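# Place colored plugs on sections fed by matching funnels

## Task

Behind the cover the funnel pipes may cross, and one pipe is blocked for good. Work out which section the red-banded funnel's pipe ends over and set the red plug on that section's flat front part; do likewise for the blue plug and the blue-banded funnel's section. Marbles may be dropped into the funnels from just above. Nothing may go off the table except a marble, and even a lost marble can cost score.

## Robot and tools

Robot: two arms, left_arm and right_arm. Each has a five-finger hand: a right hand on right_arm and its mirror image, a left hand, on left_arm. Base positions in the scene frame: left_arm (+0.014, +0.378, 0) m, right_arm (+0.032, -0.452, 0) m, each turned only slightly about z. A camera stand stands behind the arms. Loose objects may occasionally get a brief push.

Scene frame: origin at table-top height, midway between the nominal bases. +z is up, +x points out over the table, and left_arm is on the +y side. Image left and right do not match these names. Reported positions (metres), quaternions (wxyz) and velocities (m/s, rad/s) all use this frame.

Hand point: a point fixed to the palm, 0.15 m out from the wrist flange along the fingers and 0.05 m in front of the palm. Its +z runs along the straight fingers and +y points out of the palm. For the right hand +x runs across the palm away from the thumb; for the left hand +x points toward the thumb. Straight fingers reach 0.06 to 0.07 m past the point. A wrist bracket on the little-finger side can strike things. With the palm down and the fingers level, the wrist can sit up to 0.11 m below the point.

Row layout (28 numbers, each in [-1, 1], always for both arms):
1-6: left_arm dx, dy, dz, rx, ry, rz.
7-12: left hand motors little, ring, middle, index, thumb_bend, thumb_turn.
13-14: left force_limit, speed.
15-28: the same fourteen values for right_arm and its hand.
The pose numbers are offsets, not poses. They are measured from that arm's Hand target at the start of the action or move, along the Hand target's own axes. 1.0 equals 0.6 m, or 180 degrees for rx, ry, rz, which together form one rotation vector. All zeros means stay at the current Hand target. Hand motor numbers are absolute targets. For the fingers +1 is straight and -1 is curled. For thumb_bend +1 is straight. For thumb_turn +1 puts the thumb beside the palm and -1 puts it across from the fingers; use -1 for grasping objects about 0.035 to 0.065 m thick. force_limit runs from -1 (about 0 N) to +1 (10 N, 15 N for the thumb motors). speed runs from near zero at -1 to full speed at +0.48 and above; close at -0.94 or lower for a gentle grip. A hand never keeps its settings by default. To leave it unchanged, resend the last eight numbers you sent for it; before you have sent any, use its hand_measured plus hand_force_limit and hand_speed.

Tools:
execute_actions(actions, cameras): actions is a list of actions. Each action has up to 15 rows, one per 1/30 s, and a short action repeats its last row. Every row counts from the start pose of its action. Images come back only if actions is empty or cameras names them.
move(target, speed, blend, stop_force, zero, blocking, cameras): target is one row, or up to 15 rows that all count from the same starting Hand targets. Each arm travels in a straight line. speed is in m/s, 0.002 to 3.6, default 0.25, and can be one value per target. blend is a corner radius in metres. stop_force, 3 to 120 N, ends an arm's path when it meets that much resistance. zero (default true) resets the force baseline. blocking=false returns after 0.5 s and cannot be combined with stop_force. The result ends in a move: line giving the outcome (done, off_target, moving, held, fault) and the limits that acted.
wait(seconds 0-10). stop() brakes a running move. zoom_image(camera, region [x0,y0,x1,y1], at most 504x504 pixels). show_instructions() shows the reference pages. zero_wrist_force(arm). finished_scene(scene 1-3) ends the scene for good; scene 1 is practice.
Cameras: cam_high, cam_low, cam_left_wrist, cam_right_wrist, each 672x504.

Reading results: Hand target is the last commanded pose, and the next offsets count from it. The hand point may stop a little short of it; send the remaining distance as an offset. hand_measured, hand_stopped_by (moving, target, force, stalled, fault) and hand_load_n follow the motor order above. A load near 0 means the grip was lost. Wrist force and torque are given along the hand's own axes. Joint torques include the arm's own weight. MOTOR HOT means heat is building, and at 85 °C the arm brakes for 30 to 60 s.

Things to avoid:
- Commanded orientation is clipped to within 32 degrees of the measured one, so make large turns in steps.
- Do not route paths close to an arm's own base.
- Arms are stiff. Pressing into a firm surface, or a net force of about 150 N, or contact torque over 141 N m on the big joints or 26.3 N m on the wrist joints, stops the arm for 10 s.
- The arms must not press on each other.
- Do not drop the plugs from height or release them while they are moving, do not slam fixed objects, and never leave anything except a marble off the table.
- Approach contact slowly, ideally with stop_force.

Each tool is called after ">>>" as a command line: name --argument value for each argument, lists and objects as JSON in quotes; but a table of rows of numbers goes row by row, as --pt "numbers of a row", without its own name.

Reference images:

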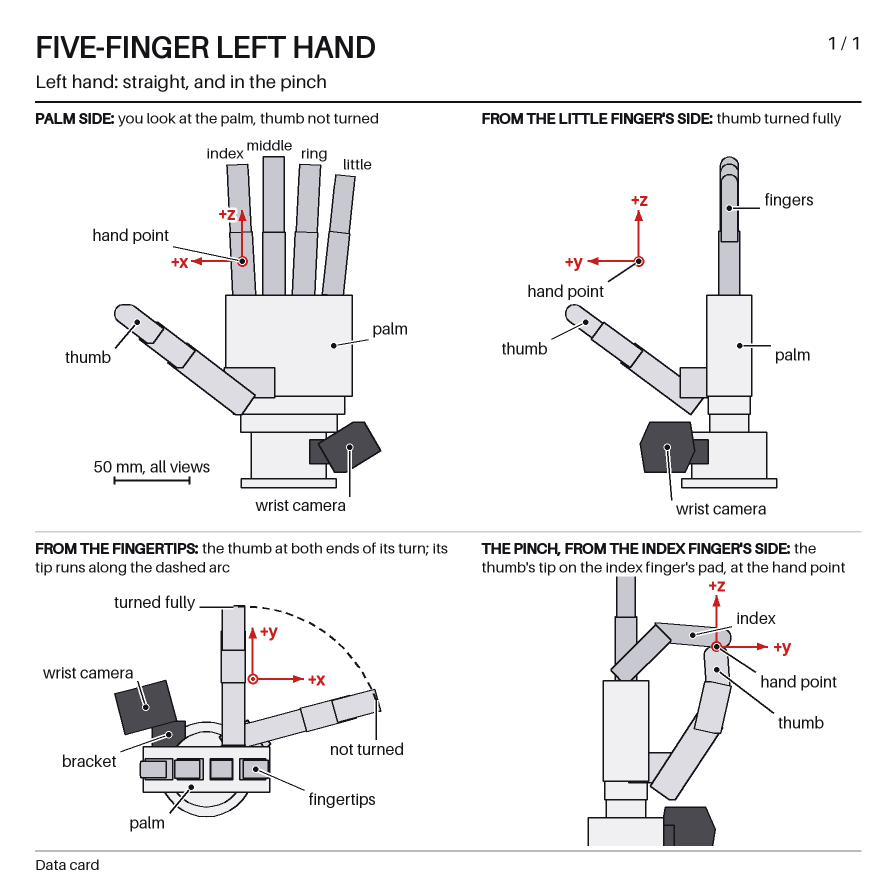

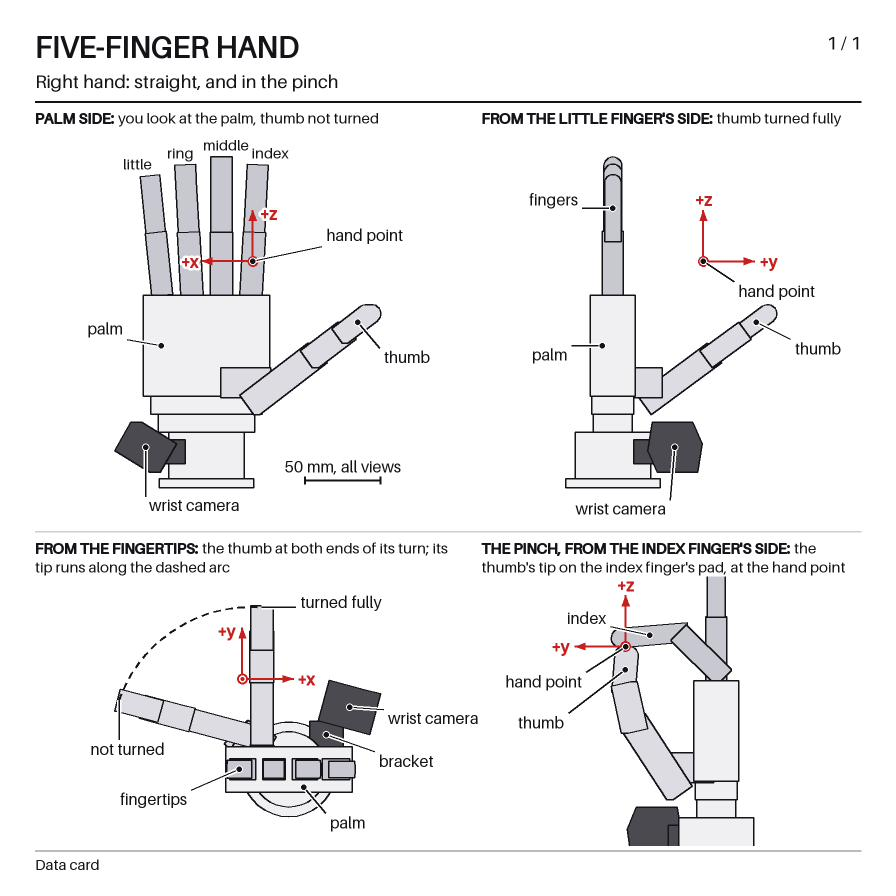

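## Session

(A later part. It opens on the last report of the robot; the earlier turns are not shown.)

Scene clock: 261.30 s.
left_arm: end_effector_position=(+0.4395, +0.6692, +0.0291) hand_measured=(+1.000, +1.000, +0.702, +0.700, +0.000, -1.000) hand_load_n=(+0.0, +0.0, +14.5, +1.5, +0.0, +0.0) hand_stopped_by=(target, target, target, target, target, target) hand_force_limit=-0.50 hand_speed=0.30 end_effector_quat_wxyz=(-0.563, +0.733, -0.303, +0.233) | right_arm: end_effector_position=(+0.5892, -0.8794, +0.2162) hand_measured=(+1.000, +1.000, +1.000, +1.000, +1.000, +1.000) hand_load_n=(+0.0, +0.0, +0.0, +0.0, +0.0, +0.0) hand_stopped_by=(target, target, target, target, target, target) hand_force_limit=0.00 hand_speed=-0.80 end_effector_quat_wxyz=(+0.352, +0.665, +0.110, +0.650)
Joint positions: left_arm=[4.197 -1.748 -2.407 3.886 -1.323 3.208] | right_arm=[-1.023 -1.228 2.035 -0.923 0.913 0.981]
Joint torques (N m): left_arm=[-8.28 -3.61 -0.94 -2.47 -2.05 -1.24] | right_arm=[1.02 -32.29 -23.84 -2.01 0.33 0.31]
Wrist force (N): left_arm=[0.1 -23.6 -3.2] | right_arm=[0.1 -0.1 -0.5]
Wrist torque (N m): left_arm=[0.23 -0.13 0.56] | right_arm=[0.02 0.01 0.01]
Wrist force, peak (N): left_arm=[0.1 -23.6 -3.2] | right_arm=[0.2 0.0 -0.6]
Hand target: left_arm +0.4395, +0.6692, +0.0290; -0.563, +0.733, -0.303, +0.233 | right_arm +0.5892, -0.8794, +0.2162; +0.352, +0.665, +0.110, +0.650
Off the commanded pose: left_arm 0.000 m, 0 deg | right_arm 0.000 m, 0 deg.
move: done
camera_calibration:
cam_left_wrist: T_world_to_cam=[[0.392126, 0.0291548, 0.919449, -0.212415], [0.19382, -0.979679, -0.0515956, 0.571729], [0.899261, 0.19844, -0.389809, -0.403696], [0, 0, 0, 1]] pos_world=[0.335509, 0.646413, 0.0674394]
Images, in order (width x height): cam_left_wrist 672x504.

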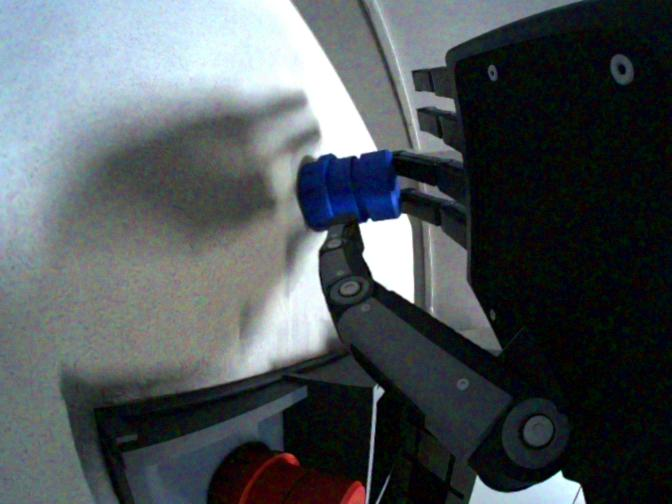

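>>> move --target '[0,-0.1063,-0.0285,0,0,0,1,1,0.7,0.7,0.0,-1,-0.5,0.3,0,0,0,0,0,0,1,1,1,1,1,1,0,-0.8]' --speed 0.08 --cameras '["cam_left_wrist"]'

>>> zoom_image --camera "cam_left_wrist" --region '[160, 120, 400, 300]'

Scene clock: 265.67 s.
left_arm: end_effector_position=(+0.4394, +0.6692, +0.0950) hand_measured=(+1.000, +1.000, +0.700, +0.700, +0.000, -1.000) hand_load_n=(+0.0, +0.0, +0.0, +0.0, +0.0, +0.0) hand_stopped_by=(target, target, target, target, target, target) hand_force_limit=-0.50 hand_speed=0.30 end_effector_quat_wxyz=(-0.563, +0.733, -0.303, +0.233) | right_arm: end_effector_position=(+0.5892, -0.8794, +0.2162) hand_measured=(+1.000, +1.000, +1.000, +1.000, +1.000, +1.000) hand_load_n=(+0.0, +0.0, +0.0, +0.0, +0.0, +0.0) hand_stopped_by=(target, target, target, target, target, target) hand_force_limit=0.00 hand_speed=-0.80 end_effector_quat_wxyz=(+0.352, +0.665, +0.110, +0.650)
Joint positions: left_arm=[4.198 -1.574 -2.34 3.645 -1.323 3.208] | right_arm=[-1.023 -1.228 2.035 -0.923 0.913 0.981]
Joint torques (N m): left_arm=[8.1 32.36 22.46 -0.69 1.66 1.71] | right_arm=[0.23 -31.51 -23.56 -2.18 0.22 0.3]
Wrist force (N): left_arm=[0.4 -0.7 0.8] | right_arm=[-0.1 0.0 -0.5]
Wrist torque (N m): left_arm=[-0.20 -0.07 0.08] | right_arm=[0.03 0.04 -0.01]
Wrist force, peak (N): left_arm=[-0.2 -24.7 -3.0] | right_arm=[0.1 0.0 -0.6]
Hand target: left_arm +0.4394, +0.6692, +0.0950; -0.563, +0.733, -0.303, +0.233 | right_arm +0.5892, -0.8794, +0.2162; +0.352, +0.665, +0.110, +0.650
Off the commanded pose: left_arm 0.000 m, 0 deg | right_arm 0.000 m, 0 deg.
move: done
camera_calibration:
cam_left_wrist: T_world_to_cam=[[0.392119, 0.0292066, 0.919451, -0.272996], [0.193753, -0.979697, -0.0515094, 0.575073], [0.899279, 0.198344, -0.389816, -0.377841], [0, 0, 0, 1]] pos_world=[0.335409, 0.646313, 0.133339]
Images, in order (width x height): cam_left_wrist 672x504.

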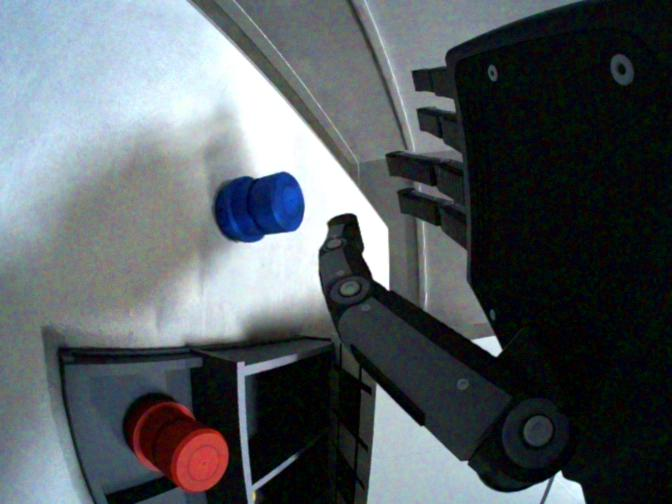

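Scaled by 2.100 from the camera's 672x504 image, which has a finer 960x720 frame.

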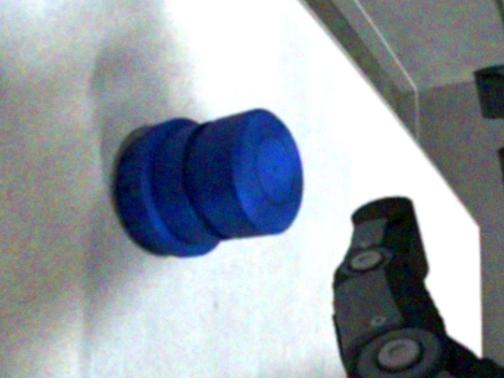

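>>> move --target '[-0.0011,-0.0118,0.0441,0,0,0,1,1,0.7,0.7,0.0,-1,-0.5,0.3,0,0,0,0,0,0,1,1,1,1,1,1,0,-0.8]' --speed 0.12 --cameras '["cam_left_wrist"]'

>>> zoom_image --camera "cam_left_wrist" --region '[160, 120, 400, 300]'

Scene clock: 272.97 s.
left_arm: end_effector_position=(+0.4583, +0.6890, +0.0950) hand_measured=(+1.000, +1.000, +0.700, +0.700, +0.000, -1.000) hand_load_n=(+0.0, +0.0, +0.0, +0.0, +0.0, +0.0) hand_stopped_by=(target, target, target, target, target, target) hand_force_limit=-0.50 hand_speed=0.30 end_effector_quat_wxyz=(-0.563, +0.733, -0.303, +0.233) | right_arm: end_effector_position=(+0.5892, -0.8794, +0.2162) hand_measured=(+1.000, +1.000, +1.000, +1.000, +1.000, +1.000) hand_load_n=(+0.0, +0.0, +0.0, +0.0, +0.0, +0.0) hand_stopped_by=(target, target, target, target, target, target) hand_force_limit=0.00 hand_speed=-0.80 end_effector_quat_wxyz=(+0.352, +0.665, +0.110, +0.650)
Joint positions: left_arm=[4.175 -1.641 -2.269 3.642 -1.344 3.202] | right_arm=[-1.023 -1.228 2.035 -0.923 0.913 0.981]
Joint torques (N m): left_arm=[-9.25 6.95 22.34 -0.59 -1.7 -1.5] | right_arm=[0.36 -31.7 -23.94 -1.98 0.37 0.36]
Wrist force (N): left_arm=[0.4 -0.8 1.0] | right_arm=[0.0 0.1 -0.5]
Wrist torque (N m): left_arm=[-0.19 -0.06 0.09] | right_arm=[0.04 0.02 0.00]
Wrist force, peak (N): left_arm=[0.7 -0.9 1.2] | right_arm=[-0.1 0.1 -0.6]
Hand target: left_arm +0.4583, +0.6890, +0.0950; -0.563, +0.733, -0.303, +0.233 | right_arm +0.5892, -0.8794, +0.2162; +0.352, +0.665, +0.110, +0.650
Off the commanded pose: left_arm 0.000 m, 0 deg | right_arm 0.000 m, 0 deg.
move: done
camera_calibration:
cam_left_wrist: T_world_to_cam=[[0.392116, 0.0292056, 0.919452, -0.280987], [0.193841, -0.979678, -0.051548, 0.590868], [0.899261, 0.19844, -0.389809, -0.398843], [0, 0, 0, 1]] pos_world=[0.354309, 0.666213, 0.133339]
Images, in order (width x height): cam_left_wrist 672x504.

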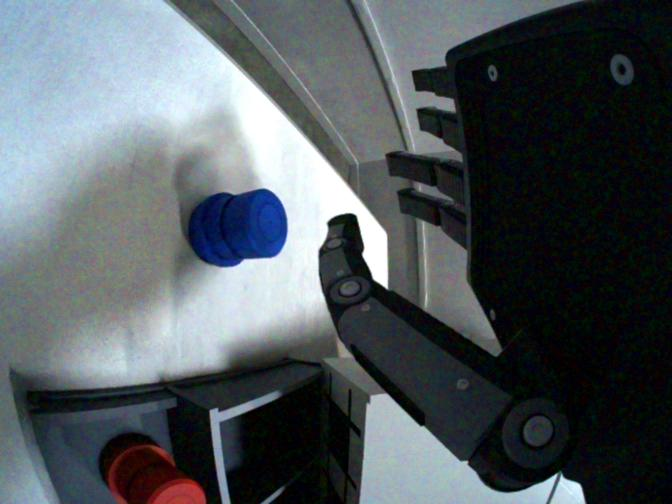

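Scaled by 2.100 from the camera's 672x504 image, which has a finer 960x720 frame.

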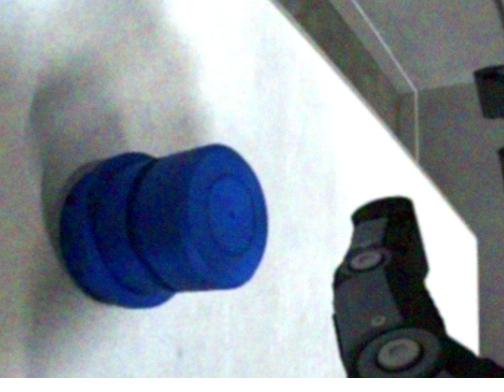

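>>> move --target '[0.0007,0.1063,0.0285,0,0,0,1,1,0.7,0.7,0.0,-1,-0.5,0.3,0,0,0,0,0,0,1,1,1,1,1,1,0,-0.8]' --speed 0.09 --stop_force 8 --cameras '["cam_left_wrist"]'

Scene clock: 280.73 s.
left_arm: end_effector_position=(+0.4581, +0.6883, +0.0476) hand_measured=(+1.000, +1.000, +0.700, +0.700, +0.000, -1.000) hand_load_n=(+0.0, +0.0, +0.0, +0.0, +0.0, +0.0) hand_stopped_by=(target, target, target, target, target, target) hand_force_limit=-0.50 hand_speed=0.30 end_effector_quat_wxyz=(-0.562, +0.733, -0.303, +0.233) | right_arm: end_effector_position=(+0.5892, -0.8794, +0.2162) hand_measured=(+1.000, +1.000, +1.000, +1.000, +1.000, +1.000) hand_load_n=(+0.0, +0.0, +0.0, +0.0, +0.0, +0.0) hand_stopped_by=(target, target, target, target, target, target) hand_force_limit=0.00 hand_speed=-0.80 end_effector_quat_wxyz=(+0.352, +0.665, +0.110, +0.650)
Joint positions: left_arm=[4.174 -1.751 -2.318 3.8 -1.345 3.202] | right_arm=[-1.023 -1.228 2.035 -0.923 0.913 0.981]
Joint torques (N m): left_arm=[6.01 38.31 19.9 -0.68 1.64 -0.26] | right_arm=[0.59 -31.36 -24.01 -1.95 0.28 0.36]
Wrist force (N): left_arm=[0.1 -1.0 0.9] | right_arm=[0.0 0.1 -0.5]
Wrist torque (N m): left_arm=[-0.24 -0.01 0.11] | right_arm=[0.04 0.02 0.01]
Wrist force, peak (N): left_arm=[0.3 -13.7 -4.3] | right_arm=[0.0 0.2 -0.7]
Hand target: left_arm +0.4581, +0.6883, +0.0476; -0.562, +0.733, -0.303, +0.233 (not the last commanded pose) | right_arm +0.5892, -0.8794, +0.2162; +0.352, +0.665, +0.110, +0.650
Off the commanded pose: left_arm 0.019 m, 0 deg | right_arm 0.000 m, 0 deg.
move: contact (left_arm)
camera_calibration:
cam_left_wrist: T_world_to_cam=[[0.393127, 0.0301392, 0.91899, -0.238469], [0.19369, -0.979751, -0.0507251, 0.587897], [0.898852, 0.197941, -0.391004, -0.416453], [0, 0, 0, 1]] pos_world=[0.354208, 0.665612, 0.086137]
Images, in order (width x height): cam_left_wrist 672x504.

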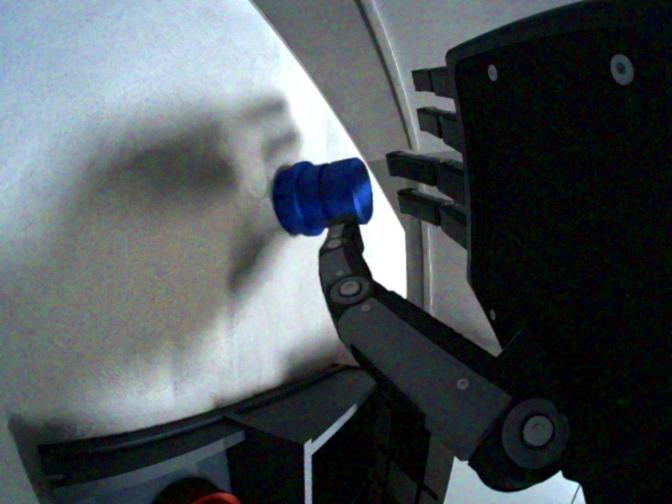

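>>> zoom_image --camera "cam_left_wrist" --region '[230, 120, 430, 280]'

Scaled by 2.520 from the camera's 672x504 image, which has a finer 960x720 frame.

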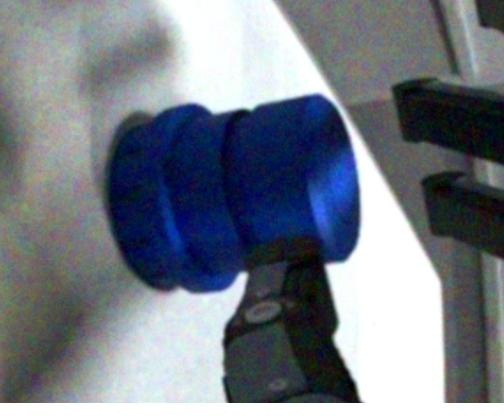

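>>> move --target '[0,-0.0763,-0.0205,0,0,0,1,1,0.7,0.7,0.0,-1,-0.5,0.3,0,0,0,0,0,0,1,1,1,1,1,1,0,-0.8]' --speed 0.1 --cameras '["cam_left_wrist","cam_high"]'

>>> zoom_image --camera "cam_left_wrist" --region '[160, 100, 400, 280]'

Scene clock: 303.73 s.
left_arm: end_effector_position=(+0.4581, +0.6883, +0.0950) hand_measured=(+1.000, +1.000, +0.700, +0.700, +0.000, -1.000) hand_load_n=(+0.0, +0.0, +0.0, +0.0, +0.0, +0.0) hand_stopped_by=(target, target, target, target, target, target) hand_force_limit=-0.50 hand_speed=0.30 end_effector_quat_wxyz=(-0.562, +0.733, -0.303, +0.233) | right_arm: end_effector_position=(+0.5892, -0.8794, +0.2162) hand_measured=(+1.000, +1.000, +1.000, +1.000, +1.000, +1.000) hand_load_n=(+0.0, +0.0, +0.0, +0.0, +0.0, +0.0) hand_stopped_by=(target, target, target, target, target, target) hand_force_limit=0.00 hand_speed=-0.80 end_effector_quat_wxyz=(+0.352, +0.665, +0.110, +0.650)
Joint positions: left_arm=[4.175 -1.64 -2.269 3.64 -1.345 3.202] | right_arm=[-1.023 -1.228 2.035 -0.923 0.913 0.981]
Joint torques (N m): left_arm=[7.85 35.04 23.26 -0.47 1.68 1.74] | right_arm=[0.13 -31.77 -24.43 -2.15 0.41 0.33]
Wrist force (N): left_arm=[0.2 -0.5 1.1] | right_arm=[0.1 0.0 -0.3]
Wrist torque (N m): left_arm=[-0.16 -0.04 0.05] | right_arm=[0.03 0.00 0.01]
Wrist force, peak (N): left_arm=[0.4 -1.4 1.3] | right_arm=[0.2 0.0 -0.6]
Hand target: left_arm +0.4581, +0.6884, +0.0951; -0.562, +0.733, -0.303, +0.233 | right_arm +0.5892, -0.8794, +0.2162; +0.352, +0.665, +0.110, +0.650
Off the commanded pose: left_arm 0.000 m, 0 deg | right_arm 0.000 m, 0 deg.
move: done
camera_calibration:
cam_left_wrist: T_world_to_cam=[[0.393135, 0.0301001, 0.918988, -0.281913], [0.193674, -0.979752, -0.0507617, 0.590307], [0.898852, 0.197941, -0.391004, -0.397958], [0, 0, 0, 1]] pos_world=[0.354208, 0.665612, 0.133437]
Images, in order (width x height): cam_high 672x504, cam_left_wrist 672x504.

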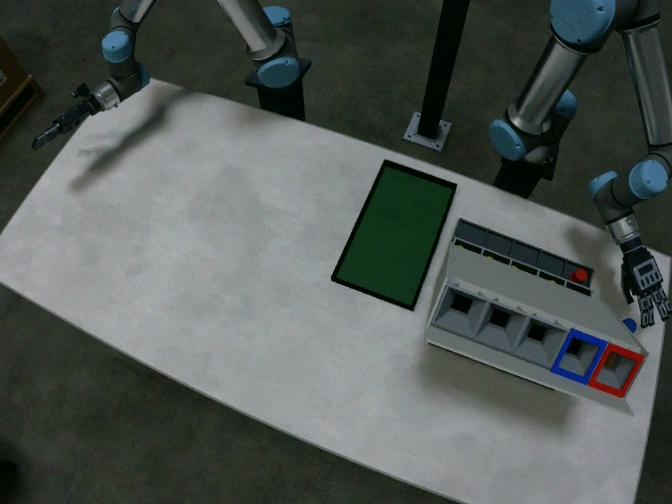

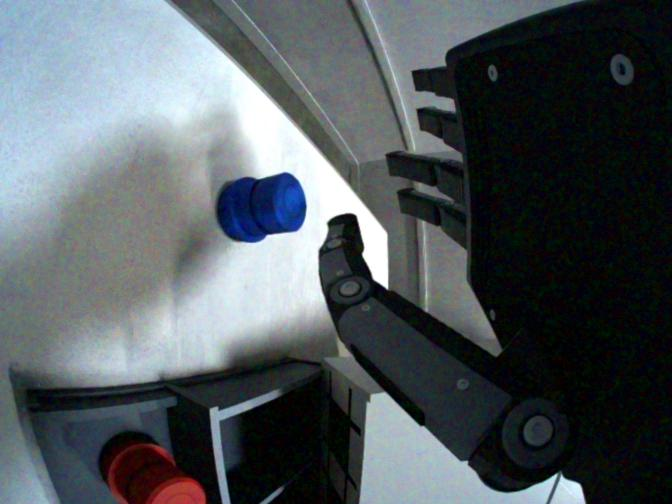

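Scaled by 2.100 from the camera's 672x504 image, which has a finer 960x720 frame.

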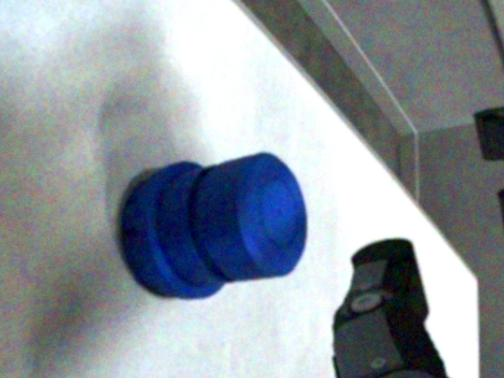

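>>> move --target '[0.0029,-0.0119,0.0443,0,0,0,1,1,0.8,0.8,0.0,-1,-0.5,0.3,0,0,0,0,0,0,1,1,1,1,1,1,0,-0.8]' --speed 0.12 --cameras '["cam_left_wrist"]'

>>> zoom_image --camera "cam_left_wrist" --region '[160, 120, 400, 300]'

Scene clock: 346.63 s.
left_arm: end_effector_position=(+0.4788, +0.7066, +0.0951) hand_measured=(+1.000, +1.000, +0.800, +0.800, +0.000, -1.000) hand_load_n=(+0.0, +0.0, +0.0, +0.0, +0.0, +0.0) hand_stopped_by=(target, target, target, target, target, target) hand_force_limit=-0.50 hand_speed=0.30 end_effector_quat_wxyz=(-0.562, +0.733, -0.303, +0.233) | right_arm: end_effector_position=(+0.5892, -0.8794, +0.2162) hand_measured=(+1.000, +1.000, +1.000, +1.000, +1.000, +1.000) hand_load_n=(+0.0, +0.0, +0.0, +0.0, +0.0, +0.0) hand_stopped_by=(target, target, target, target, target, target) hand_force_limit=0.00 hand_speed=-0.80 end_effector_quat_wxyz=(+0.352, +0.665, +0.110, +0.650)
Joint positions: left_arm=[4.149 -1.704 -2.196 3.631 -1.37 3.195] | right_arm=[-1.023 -1.228 2.035 -0.923 0.913 0.981]
Joint torques (N m): left_arm=[-9.08 9.57 22.17 -0.54 -1.89 -1.5] | right_arm=[0.09 -32.06 -24.35 -2.2 0.3 0.33]
Wrist force (N): left_arm=[0.5 -0.7 0.9] | right_arm=[0.1 0.0 -0.5]
Wrist torque (N m): left_arm=[-0.17 -0.07 0.09] | right_arm=[0.03 0.01 0.01]
Wrist force, peak (N): left_arm=[0.6 -1.0 1.3] | right_arm=[0.1 0.2 -0.6]
Hand target: left_arm +0.4788, +0.7066, +0.0951; -0.562, +0.733, -0.303, +0.233 | right_arm +0.5892, -0.8794, +0.2162; +0.352, +0.665, +0.110, +0.650
Off the commanded pose: left_arm 0.000 m, 0 deg | right_arm 0.000 m, 0 deg.
move: done
camera_calibration:
cam_left_wrist: T_world_to_cam=[[0.393145, 0.0300494, 0.918985, -0.29062], [0.193654, -0.979753, -0.0508092, 0.604169], [0.898852, 0.19794, -0.391004, -0.420038], [0, 0, 0, 1]] pos_world=[0.374808, 0.683812, 0.133537]
Images, in order (width x height): cam_left_wrist 672x504.

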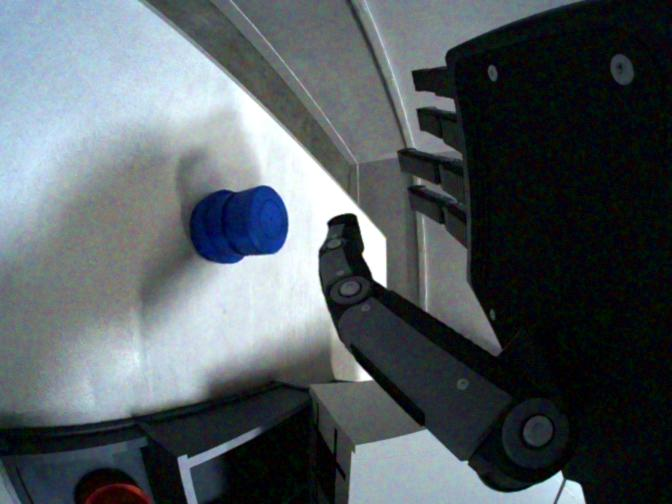

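Scaled by 2.100 from the camera's 672x504 image, which has a finer 960x720 frame.

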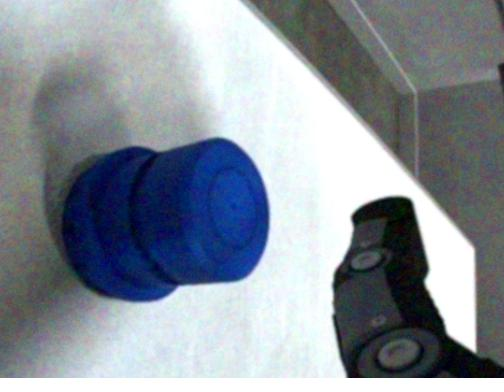

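>>> move --pt "0.0005 0.0029 -0.0109 0 0 0 1 1 0.8 0.8 0.0 -1 -0.5 0.3 0 0 0 0 0 0 1 1 1 1 1 1 0 -0.8" --pt "0.0005 0.1061 0.0167 0 0 0 1 1 0.8 0.8 0.0 -1 -0.5 0.3 0 0 0 0 0 0 1 1 1 1 1 1 0 -0.8" --speed '[0.05,0.06]' --stop_force 5 --cameras '["cam_left_wrist"]'

>>> zoom_image --camera "cam_left_wrist" --region '[230, 120, 470, 300]'

Scene clock: 364.07 s.
left_arm: end_effector_position=(+0.4742, +0.7015, +0.0310) hand_measured=(+1.000, +1.000, +0.800, +0.800, +0.000, -1.000) hand_load_n=(+0.0, -0.5, +0.0, +0.0, +0.0, +0.0) hand_stopped_by=(target, target, target, target, target, target) hand_force_limit=-0.50 hand_speed=0.30 end_effector_quat_wxyz=(-0.562, +0.733, -0.303, +0.233) | right_arm: end_effector_position=(+0.5892, -0.8794, +0.2162) hand_measured=(+1.000, +1.000, +1.000, +1.000, +1.000, +1.000) hand_load_n=(+0.0, +0.0, +0.0, +0.0, +0.0, +0.0) hand_stopped_by=(target, target, target, target, target, target) hand_force_limit=0.00 hand_speed=-0.80 end_effector_quat_wxyz=(+0.352, +0.665, +0.110, +0.650)
Joint positions: left_arm=[4.152 -1.835 -2.272 3.839 -1.366 3.196] | right_arm=[-1.023 -1.228 2.035 -0.923 0.913 0.981]
Joint torques (N m): left_arm=[-8.98 12.31 7.59 2.01 -1.9 -1.22] | right_arm=[-0.04 -32.51 -24.32 -2.04 0.36 0.27]
Wrist force (N): left_arm=[0.2 -0.7 1.0] | right_arm=[0.0 0.1 -0.4]
Wrist torque (N m): left_arm=[-0.19 0.00 0.02] | right_arm=[0.03 0.02 0.00]
Wrist force, peak (N): left_arm=[0.6 -1.1 1.2] | right_arm=[0.2 -0.1 -0.6]
Hand target: left_arm +0.4742, +0.7015, +0.0310; -0.562, +0.733, -0.303, +0.233 | right_arm +0.5892, -0.8794, +0.2162; +0.352, +0.665, +0.110, +0.650
Off the commanded pose: left_arm 0.000 m, 0 deg | right_arm 0.000 m, 0 deg.
move: done
camera_calibration:
cam_left_wrist: T_world_to_cam=[[0.393145, 0.0300494, 0.918985, -0.229791], [0.193654, -0.979753, -0.0508092, 0.596787], [0.898852, 0.19794, -0.391004, -0.440047], [0, 0, 0, 1]] pos_world=[0.370308, 0.678712, 0.0694368]
Images, in order (width x height): cam_left_wrist 672x504.

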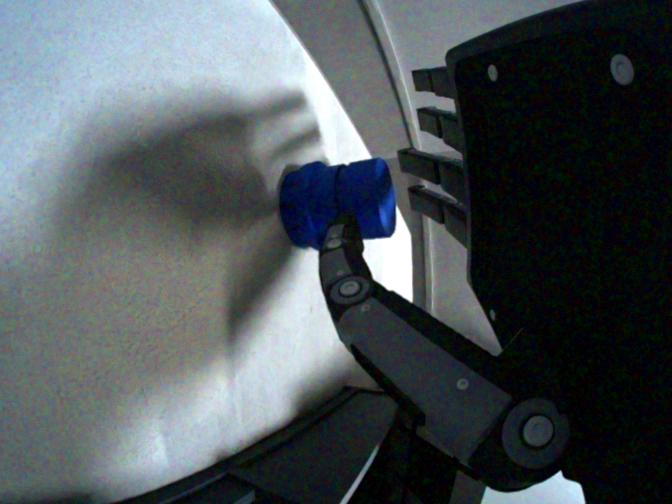

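Scaled by 2.100 from the camera's 672x504 image, which has a finer 960x720 frame.

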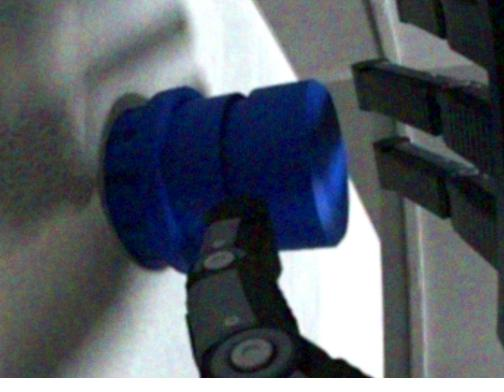

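>>> move --pt "0 -0.0019 0.0073 0 0 0 1 1 0.8 0.8 0.0 -1 -0.5 0.3 0 0 0 0 0 0 1 1 1 1 1 1 0 -0.8" --pt "0 -0.0019 0.0073 0 0 0 1 1 -0.15 -0.15 0.0 -1 -0.3 -0.85 0 0 0 0 0 0 1 1 1 1 1 1 0 -0.8" --speed 0.03 --cameras '["cam_left_wrist"]'

Scene clock: 374.00 s.
left_arm: end_effector_position=(+0.4774, +0.7047, +0.0310) hand_measured=(+1.000, +1.000, +0.428, +0.358, +0.000, -1.000) hand_load_n=(-0.5, +0.0, +3.5, +3.5, +3.0, +0.0) hand_stopped_by=(target, target, force, force, target, target) hand_force_limit=-0.30 hand_speed=-0.85 end_effector_quat_wxyz=(-0.562, +0.733, -0.303, +0.233) | right_arm: end_effector_position=(+0.5892, -0.8794, +0.2162) hand_measured=(+1.000, +1.000, +1.000, +1.000, +1.000, +1.000) hand_load_n=(+0.0, +0.0, +0.0, +0.0, +0.0, +0.0) hand_stopped_by=(target, target, target, target, target, target) hand_force_limit=0.00 hand_speed=-0.80 end_effector_quat_wxyz=(+0.352, +0.665, +0.110, +0.650)
Joint positions: left_arm=[4.149 -1.844 -2.26 3.835 -1.369 3.196] | right_arm=[-1.023 -1.228 2.035 -0.923 0.913 0.981]
Joint torques (N m): left_arm=[-8.57 13.14 12.85 -0.39 -1.86 -1.23] | right_arm=[0.7 -32.29 -24.74 -2.13 0.4 0.41]
Wrist force (N): left_arm=[0.4 -9.4 -0.1] | right_arm=[0.0 0.0 -0.5]
Wrist torque (N m): left_arm=[-0.27 -0.04 0.26] | right_arm=[0.02 0.02 0.00]
Wrist force, peak (N): left_arm=[0.5 -9.6 0.0] | right_arm=[0.1 0.1 -0.6]
Hand target: left_arm +0.4774, +0.7047, +0.0309; -0.562, +0.733, -0.303, +0.233 | right_arm +0.5892, -0.8794, +0.2162; +0.352, +0.665, +0.110, +0.650
Off the commanded pose: left_arm 0.000 m, 0 deg | right_arm 0.000 m, 0 deg.
move: done
camera_calibration:
cam_left_wrist: T_world_to_cam=[[0.393145, 0.0300494, 0.918985, -0.231148], [0.193654, -0.979753, -0.0508092, 0.599401], [0.898852, 0.19794, -0.391004, -0.443576], [0, 0, 0, 1]] pos_world=[0.373508, 0.682012, 0.0694368]
Images, in order (width x height): cam_left_wrist 672x504.

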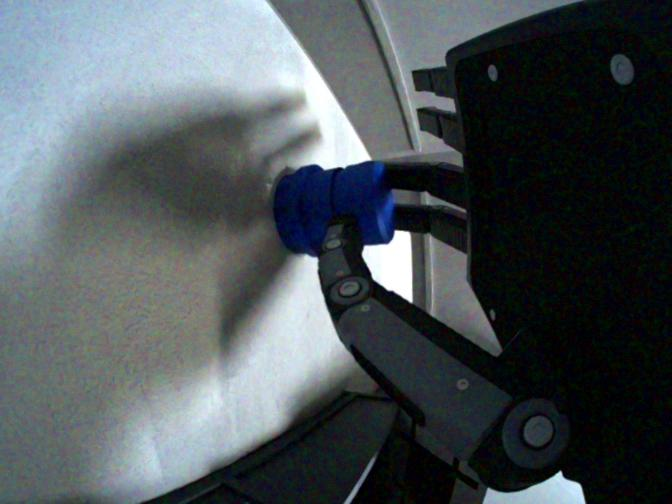

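>>> move --target '[0,-0.1433,-0.0384,0,0,0,1,1,-0.15,-0.15,0.0,-1,-0.3,-0.85,0,0,0,0,0,0,1,1,1,1,1,1,0,-0.8]' --speed 0.1 --cameras '["cam_left_wrist"]'

>>> zoom_image --camera "cam_left_wrist" --region '[230, 120, 470, 300]'

Scene clock: 379.00 s.
left_arm: end_effector_position=(+0.4774, +0.7048, +0.1199) hand_measured=(+1.000, +1.000, +0.428, +0.358, +0.002, -1.000) hand_load_n=(+0.0, +0.0, +2.0, +3.0, +6.5, +0.0) hand_stopped_by=(target, target, force, force, target, target) hand_force_limit=-0.30 hand_speed=-0.85 end_effector_quat_wxyz=(-0.562, +0.733, -0.303, +0.233) | right_arm: end_effector_position=(+0.5892, -0.8794, +0.2162) hand_measured=(+1.000, +1.000, +1.000, +1.000, +1.000, +1.000) hand_load_n=(+0.0, +0.0, +0.0, +0.0, +0.0, +0.0) hand_stopped_by=(target, target, target, target, target, target) hand_force_limit=0.00 hand_speed=-0.80 end_effector_quat_wxyz=(+0.352, +0.665, +0.110, +0.650)
Joint positions: left_arm=[4.149 -1.652 -2.171 3.555 -1.369 3.196] | right_arm=[-1.023 -1.228 2.035 -0.923 0.913 0.981]
Joint torques (N m): left_arm=[7.74 37.73 23.39 -0.5 1.72 1.79] | right_arm=[0.58 -31.93 -24.91 -2.09 0.26 0.36]
Wrist force (N): left_arm=[0.4 0.4 1.1] | right_arm=[0.0 -0.1 -0.7]
Wrist torque (N m): left_arm=[-0.13 -0.05 0.03] | right_arm=[0.03 0.03 0.00]
Wrist force, peak (N): left_arm=[0.4 -9.8 -0.3] | right_arm=[-0.1 -0.1 -0.7]
Hand target: left_arm +0.4774, +0.7048, +0.1200; -0.562, +0.733, -0.303, +0.233 | right_arm +0.5892, -0.8794, +0.2162; +0.352, +0.665, +0.110, +0.650
Off the commanded pose: left_arm 0.000 m, 0 deg | right_arm 0.000 m, 0 deg.
move: done
camera_calibration:
cam_left_wrist: T_world_to_cam=[[0.393127, 0.0301392, 0.91899, -0.312862], [0.19369, -0.979751, -0.0507251, 0.603908], [0.898852, 0.197941, -0.391004, -0.408726], [0, 0, 0, 1]] pos_world=[0.373408, 0.682012, 0.158337]
Images, in order (width x height): cam_left_wrist 672x504.

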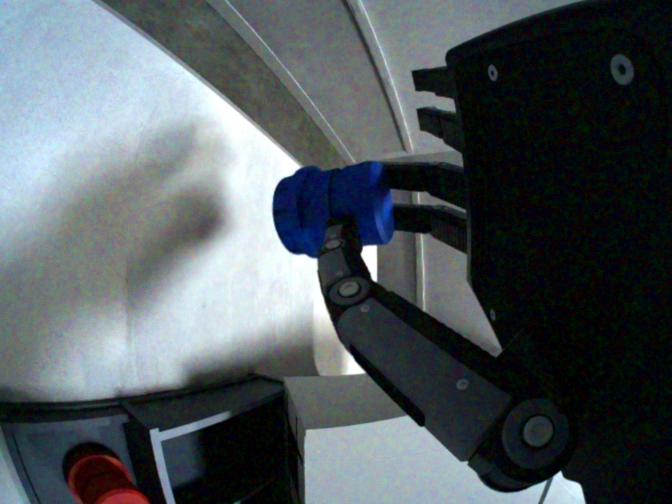

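Scaled by 2.100 from the camera's 672x504 image, which has a finer 960x720 frame.

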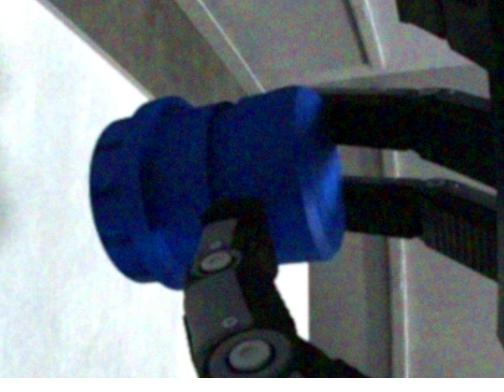

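>>> move --pt "0.0618 0.0318 -0.1833 0 -0.1073 -0.0288 1 1 -0.15 -0.15 0.0 -1 -0.3 -0.85 0 0 0 0 0 0 1 1 1 1 1 1 0 -0.8" --pt "0.1824 0.0932 -0.3479 0 -0.1664 -0.0446 1 1 -0.15 -0.15 0.0 -1 -0.3 -0.85 0 0 0 0 0 0 1 1 1 1 1 1 0 -0.8" --speed 0.2 --blend '[0.03,0]' --cameras '["cam_left_wrist"]'

Scene clock: 407.47 s.
left_arm: end_effector_position=(+0.4020, +0.4746, +0.1202) hand_measured=(+1.000, +1.000, +0.428, +0.358, +0.002, -1.000) hand_load_n=(+0.0, +0.0, +2.0, +2.5, +6.5, +0.0) hand_stopped_by=(target, target, force, force, target, target) hand_force_limit=-0.30 hand_speed=-0.85 end_effector_quat_wxyz=(-0.604, +0.788, -0.096, +0.074) | right_arm: end_effector_position=(+0.5892, -0.8794, +0.2162) hand_measured=(+1.000, +1.000, +1.000, +1.000, +1.000, +1.000) hand_load_n=(+0.0, +0.0, +0.0, +0.0, +0.0, +0.0) hand_stopped_by=(target, target, target, target, target, target) hand_force_limit=0.00 hand_speed=-0.80 end_effector_quat_wxyz=(+0.352, +0.665, +0.110, +0.650)
Joint positions: left_arm=[3.217 -1.741 -2.137 3.15 -2.741 2.453] | right_arm=[-1.023 -1.228 2.035 -0.923 0.913 0.981]
Joint torques (N m): left_arm=[-8.4 9.97 20.75 -2.28 -3.11 -1.28] | right_arm=[1.15 -32.6 -24.57 -2.08 0.51 0.47]
Wrist force (N): left_arm=[0.2 0.2 0.7] | right_arm=[0.1 0.1 -0.3]
Wrist torque (N m): left_arm=[-0.12 -0.04 0.06] | right_arm=[0.03 0.01 0.01]
Wrist force, peak (N): left_arm=[-0.7 0.0 1.9] | right_arm=[0.1 -0.1 -0.7]
Hand target: left_arm +0.4020, +0.4746, +0.1202; -0.604, +0.788, -0.096, +0.074 | right_arm +0.5892, -0.8794, +0.2162; +0.352, +0.665, +0.110, +0.650
Off the commanded pose: left_arm 0.000 m, 0 deg | right_arm 0.000 m, 0 deg.
move: done
camera_calibration:
cam_left_wrist: T_world_to_cam=[[0.321951, 0.228542, 0.918758, -0.342144], [0.67069, -0.739986, -0.050951, 0.0875355], [0.668223, 0.632605, -0.39152, -0.408848], [0, 0, 0, 1]] pos_world=[0.324646, 0.401609, 0.158735]
Images, in order (width x height): cam_left_wrist 672x504.

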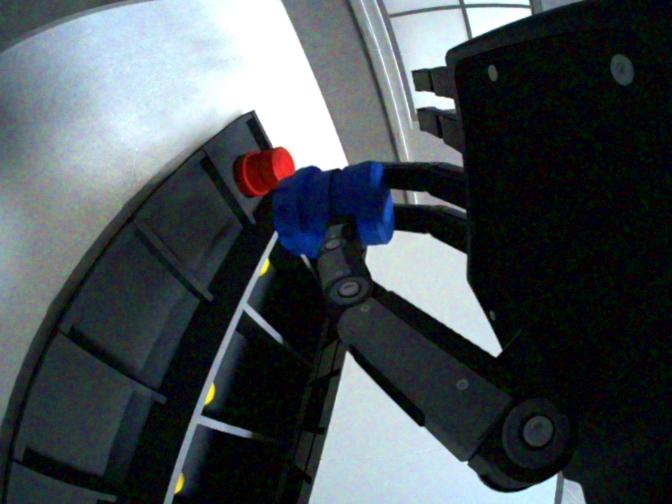

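>>> move --target '[0,0.1146,0.0307,0,0,0,1,1,-0.15,-0.15,0.0,-1,-0.3,-0.85,0,0,0,0,0,0,1,1,1,1,1,1,0,-0.8]' --speed 0.12 --cameras '["cam_left_wrist"]'

>>> zoom_image --camera "cam_left_wrist" --region '[200, 80, 440, 320]'

>>> move --target '[0,0.0274,0.0073,0,0,0,1,1,-0.15,-0.15,0.0,-1,-0.3,-0.85,0,0,0,0,0,0,1,1,1,1,1,1,0,-0.8]' --speed 0.02 --stop_force 4 --cameras '["cam_left_wrist"]'

>>> zoom_image --camera "cam_left_wrist" --region '[200, 80, 440, 320]'

Scene clock: 414.07 s.
left_arm: end_effector_position=(+0.4020, +0.4745, +0.0491) hand_measured=(+1.000, +1.000, +0.428, +0.358, +0.002, -1.000) hand_load_n=(-0.5, +0.0, +2.0, +2.5, +6.5, +0.0) hand_stopped_by=(target, target, force, force, target, target) hand_force_limit=-0.30 hand_speed=-0.85 end_effector_quat_wxyz=(-0.604, +0.788, -0.096, +0.074) | right_arm: end_effector_position=(+0.5892, -0.8794, +0.2162) hand_measured=(+1.000, +1.000, +1.000, +1.000, +1.000, +1.000) hand_load_n=(+0.0, +0.0, +0.0, +0.0, +0.0, +0.0) hand_stopped_by=(target, target, target, target, target, target) hand_force_limit=0.00 hand_speed=-0.80 end_effector_quat_wxyz=(+0.352, +0.665, +0.110, +0.650)
Joint positions: left_arm=[3.217 -1.893 -2.199 3.362 -2.741 2.452] | right_arm=[-1.023 -1.228 2.035 -0.923 0.913 0.981]
Joint torques (N m): left_arm=[8.8 13.18 6.18 0.46 0.34 1.73] | right_arm=[1.13 -31.74 -24.86 -2.12 0.33 0.4]
Wrist force (N): left_arm=[0.1 0.6 0.7] | right_arm=[0.0 0.1 -0.6]
Wrist torque (N m): left_arm=[-0.08 0.00 -0.06] | right_arm=[0.05 0.02 0.01]
Wrist force, peak (N): left_arm=[0.3 1.5 0.9] | right_arm=[0.3 -0.1 -0.6]
Hand target: left_arm +0.4020, +0.4745, +0.0490; -0.604, +0.788, -0.096, +0.074 | right_arm +0.5892, -0.8794, +0.2162; +0.352, +0.665, +0.110, +0.650
Off the commanded pose: left_arm 0.000 m, 0 deg | right_arm 0.000 m, 0 deg.
move: done
camera_calibration:
cam_left_wrist: T_world_to_cam=[[0.321936, 0.228558, 0.918759, -0.276685], [0.670697, -0.739981, -0.0509306, 0.0837536], [0.668223, 0.632605, -0.39152, -0.436598], [0, 0, 0, 1]] pos_world=[0.324646, 0.401409, 0.0875352]
Images, in order (width x height): cam_left_wrist 672x504.

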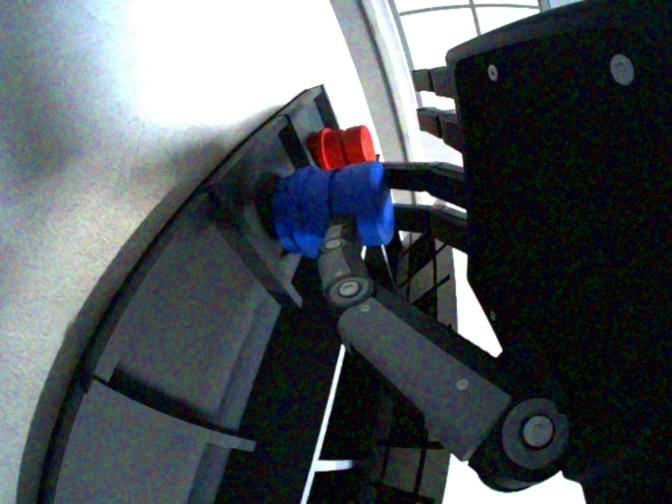

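Scaled by 2.100 from the camera's 672x504 image, which has a finer 960x720 frame.

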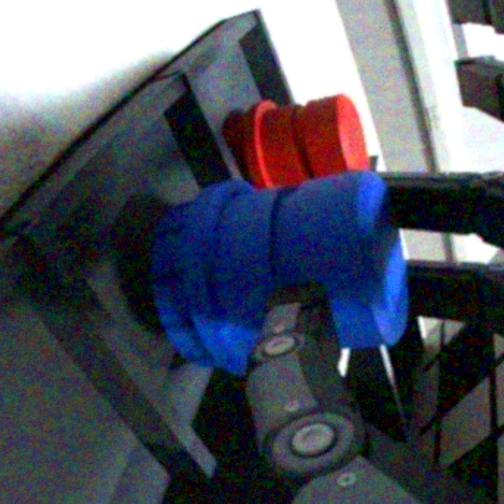

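Scene clock: 415.77 s.
left_arm: end_effector_position=(+0.4020, +0.4745, +0.0372) hand_measured=(+1.000, +1.000, +0.428, +0.358, +0.002, -1.000) hand_load_n=(+0.0, +0.0, +2.5, +3.5, +5.0, +0.0) hand_stopped_by=(target, target, force, force, target, target) hand_force_limit=-0.30 hand_speed=-0.85 end_effector_quat_wxyz=(-0.604, +0.788, -0.096, +0.074) | right_arm: end_effector_position=(+0.5892, -0.8794, +0.2162) hand_measured=(+1.000, +1.000, +1.000, +1.000, +1.000, +1.000) hand_load_n=(+0.0, +0.0, +0.0, +0.0, +0.0, +0.0) hand_stopped_by=(target, target, target, target, target, target) hand_force_limit=0.00 hand_speed=-0.80 end_effector_quat_wxyz=(+0.352, +0.665, +0.110, +0.650)
Joint positions: left_arm=[3.217 -1.922 -2.206 3.397 -2.741 2.452] | right_arm=[-1.023 -1.228 2.035 -0.923 0.913 0.981]
Joint torques (N m): left_arm=[2.35 41.76 16.03 -2.78 -1.52 1.46] | right_arm=[1.19 -32.8 -24.36 -2.17 0.34 0.63]
Wrist force (N): left_arm=[1.3 -3.1 0.5] | right_arm=[0.1 0.1 -0.5]
Wrist torque (N m): left_arm=[-0.18 0.01 0.07] | right_arm=[0.04 0.01 0.01]
Wrist force, peak (N): left_arm=[3.1 -10.0 -0.6] | right_arm=[0.0 0.2 -0.6]
Hand target: left_arm +0.4020, +0.4745, +0.0371; -0.604, +0.788, -0.096, +0.074 (not the last commanded pose) | right_arm +0.5892, -0.8794, +0.2162; +0.352, +0.665, +0.110, +0.650
Off the commanded pose: left_arm 0.005 m, 0 deg | right_arm 0.000 m, 0 deg.
move: contact (left_arm)
camera_calibration:
cam_left_wrist: T_world_to_cam=[[0.321936, 0.228729, 0.918717, -0.265816], [0.670779, -0.739913, -0.0508405, 0.083087], [0.668142, 0.632623, -0.391631, -0.441229], [0, 0, 0, 1]] pos_world=[0.324646, 0.401409, 0.075635]
Images, in order (width x height): cam_left_wrist 672x504.

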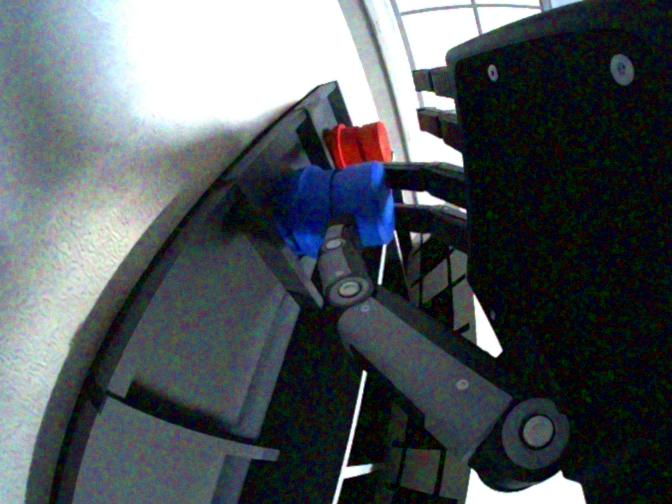

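Scaled by 2.100 from the camera's 672x504 image, which has a finer 960x720 frame.

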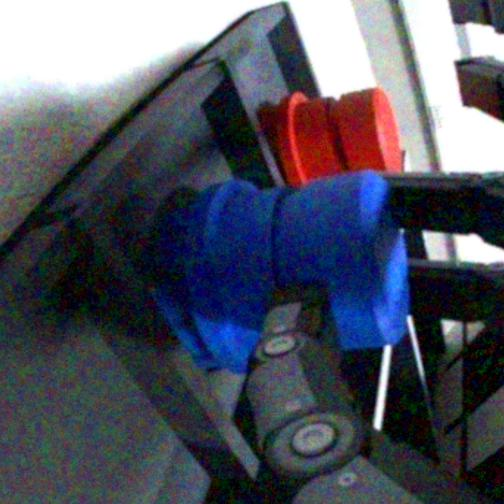

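>>> move --target '[0,0,0,0,0,0,1,1,0.6,0.55,0.0,-1,-0.3,-0.5,0,0,0,0,0,0,1,1,1,1,1,1,0,-0.8]' --speed 0.03 --cameras '["cam_left_wrist"]'

>>> zoom_image --camera "cam_left_wrist" --region '[200, 80, 440, 320]'

Scene clock: 419.10 s.
left_arm: end_effector_position=(+0.4020, +0.4745, +0.0371) hand_measured=(+1.000, +1.000, +0.600, +0.550, +0.000, -1.000) hand_load_n=(+0.0, +0.0, +0.0, -2.0, +0.0, +0.0) hand_stopped_by=(target, target, target, target, target, target) hand_force_limit=-0.30 hand_speed=-0.50 end_effector_quat_wxyz=(-0.604, +0.788, -0.096, +0.074) | right_arm: end_effector_position=(+0.5892, -0.8794, +0.2162) hand_measured=(+1.000, +1.000, +1.000, +1.000, +1.000, +1.000) hand_load_n=(+0.5, +0.0, +0.0, +0.0, +0.0, +0.0) hand_stopped_by=(target, target, target, target, target, target) hand_force_limit=0.00 hand_speed=-0.80 end_effector_quat_wxyz=(+0.352, +0.665, +0.110, +0.650)
Joint positions: left_arm=[3.217 -1.922 -2.206 3.397 -2.741 2.452] | right_arm=[-1.023 -1.228 2.035 -0.923 0.913 0.981]
Joint torques (N m): left_arm=[7.6 41.94 16.05 0.96 -0.54 0.88] | right_arm=[1.49 -32.43 -25.12 -2.18 0.43 0.57]
Wrist force (N): left_arm=[-3.8 0.2 -0.8] | right_arm=[0.2 0.0 -0.6]
Wrist torque (N m): left_arm=[-0.09 -0.22 -0.13] | right_arm=[0.03 0.00 0.02]
Wrist force, peak (N): left_arm=[-5.6 0.6 -1.6] | right_arm=[0.1 0.1 -0.7]
Hand target: left_arm +0.4020, +0.4745, +0.0371; -0.604, +0.788, -0.096, +0.074 | right_arm +0.5892, -0.8794, +0.2162; +0.352, +0.665, +0.110, +0.650
Off the commanded pose: left_arm 0.000 m, 0 deg | right_arm 0.000 m, 0 deg.
move: done
camera_calibration:
cam_left_wrist: T_world_to_cam=[[0.322058, 0.228719, 0.918676, -0.265849], [0.670746, -0.739937, -0.0509224, 0.0831137], [0.668116, 0.632598, -0.391716, -0.441204], [0, 0, 0, 1]] pos_world=[0.324646, 0.401409, 0.0756346]
Images, in order (width x height): cam_left_wrist 672x504.

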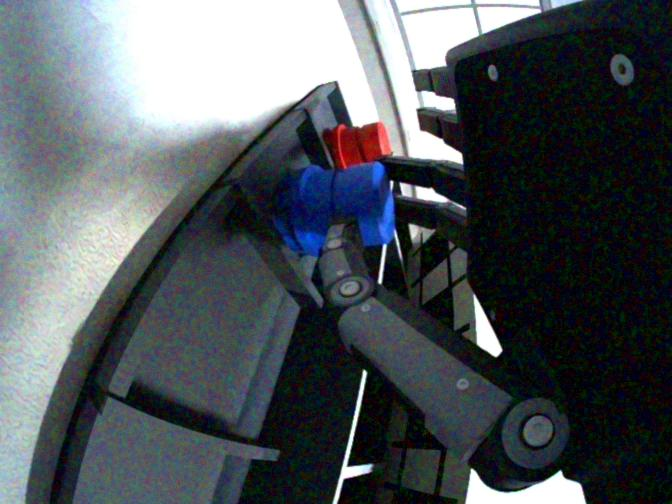

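Scaled by 2.100 from the camera's 672x504 image, which has a finer 960x720 frame.

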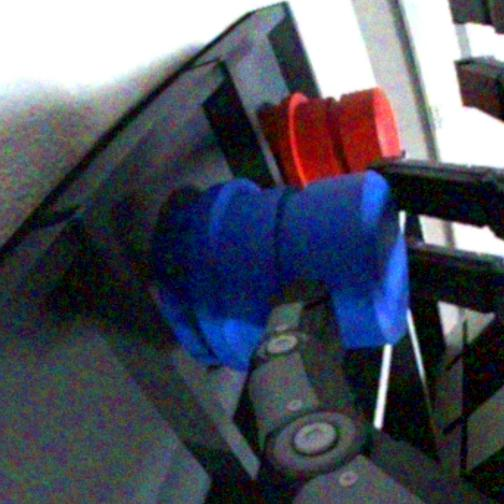

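>>> move --pt "-0.002 0.0035 -0.0129 0 0 0 1 1 0.6 0.55 0.0 -1 -0.3 -0.5 0 0 0 0 0 0 1 1 1 1 1 1 0 -0.8" --pt "-0.002 -0.1414 -0.0517 0 0 0 1 1 0.6 0.55 0.0 -1 -0.3 -0.5 0 0 0 0 0 0 1 1 1 1 1 1 0 -0.8" --speed '[0.03,0.12]' --blend '[0,0]' --cameras '["cam_left_wrist","cam_high"]'

>>> zoom_image --camera "cam_high" --region '[450, 200, 630, 335]'

Scene clock: 425.53 s.
left_arm: end_effector_position=(+0.3989, +0.4672, +0.1271) hand_measured=(+1.000, +1.000, +0.600, +0.550, +0.000, -1.000) hand_load_n=(+0.0, +0.0, +0.0, +0.0, +0.5, +0.0) hand_stopped_by=(target, target, target, target, target, target) hand_force_limit=-0.30 hand_speed=-0.50 end_effector_quat_wxyz=(-0.604, +0.788, -0.096, +0.074) | right_arm: end_effector_position=(+0.5892, -0.8794, +0.2162) hand_measured=(+1.000, +1.000, +1.000, +1.000, +1.000, +1.000) hand_load_n=(+0.0, +0.0, +0.0, +0.0, +0.0, +0.0) hand_stopped_by=(target, target, target, target, target, target) hand_force_limit=0.00 hand_speed=-0.80 end_effector_quat_wxyz=(+0.352, +0.665, +0.110, +0.650)
Joint positions: left_arm=[3.193 -1.74 -2.125 3.095 -2.759 2.409] | right_arm=[-1.023 -1.228 2.035 -0.923 0.913 0.981]
Joint torques (N m): left_arm=[-8.56 38.44 20.87 -2.82 -3.03 -1.57] | right_arm=[1.81 -33.24 -24.73 -2.05 0.43 0.53]
Wrist force (N): left_arm=[0.5 -0.4 0.6] | right_arm=[0.1 0.0 -0.6]
Wrist torque (N m): left_arm=[-0.11 -0.08 0.09] | right_arm=[0.04 0.01 0.01]
Wrist force, peak (N): left_arm=[-4.4 0.3 -1.0] | right_arm=[0.2 -0.1 -0.7]
Hand target: left_arm +0.3989, +0.4671, +0.1271; -0.604, +0.788, -0.096, +0.074 | right_arm +0.5892, -0.8794, +0.2162; +0.352, +0.665, +0.110, +0.650
Off the commanded pose: left_arm 0.000 m, 0 deg | right_arm 0.000 m, 0 deg.
move: done
camera_calibration:
cam_left_wrist: T_world_to_cam=[[0.321936, 0.228729, 0.918717, -0.345833], [0.670779, -0.739913, -0.0508405, 0.0843407], [0.668142, 0.632623, -0.391631, -0.399293], [0, 0, 0, 1]] pos_world=[0.321546, 0.394109, 0.165635]
Images, in order (width x height): cam_high 672x504, cam_left_wrist 672x504.

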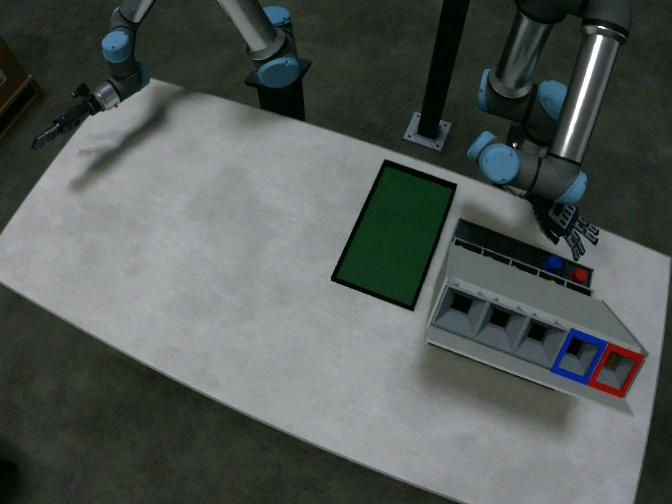

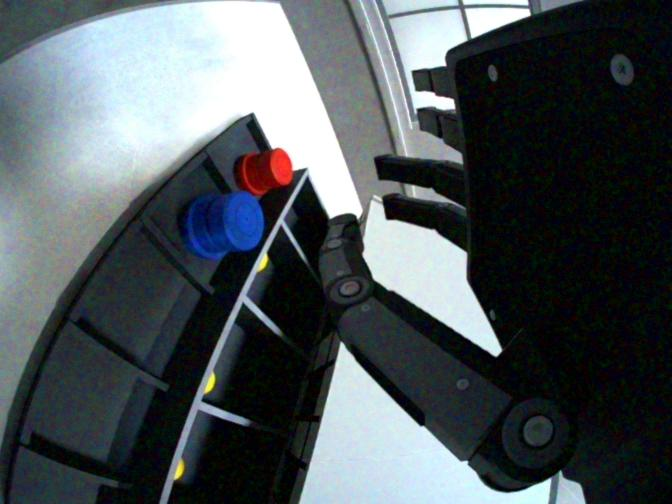

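Scaled by 2.800.

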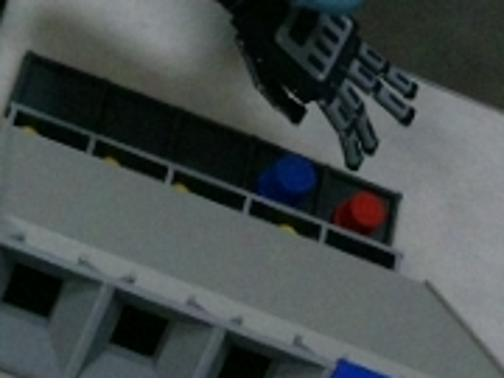

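>>> finished_scene --scene 3

The scene is finished: the task was done.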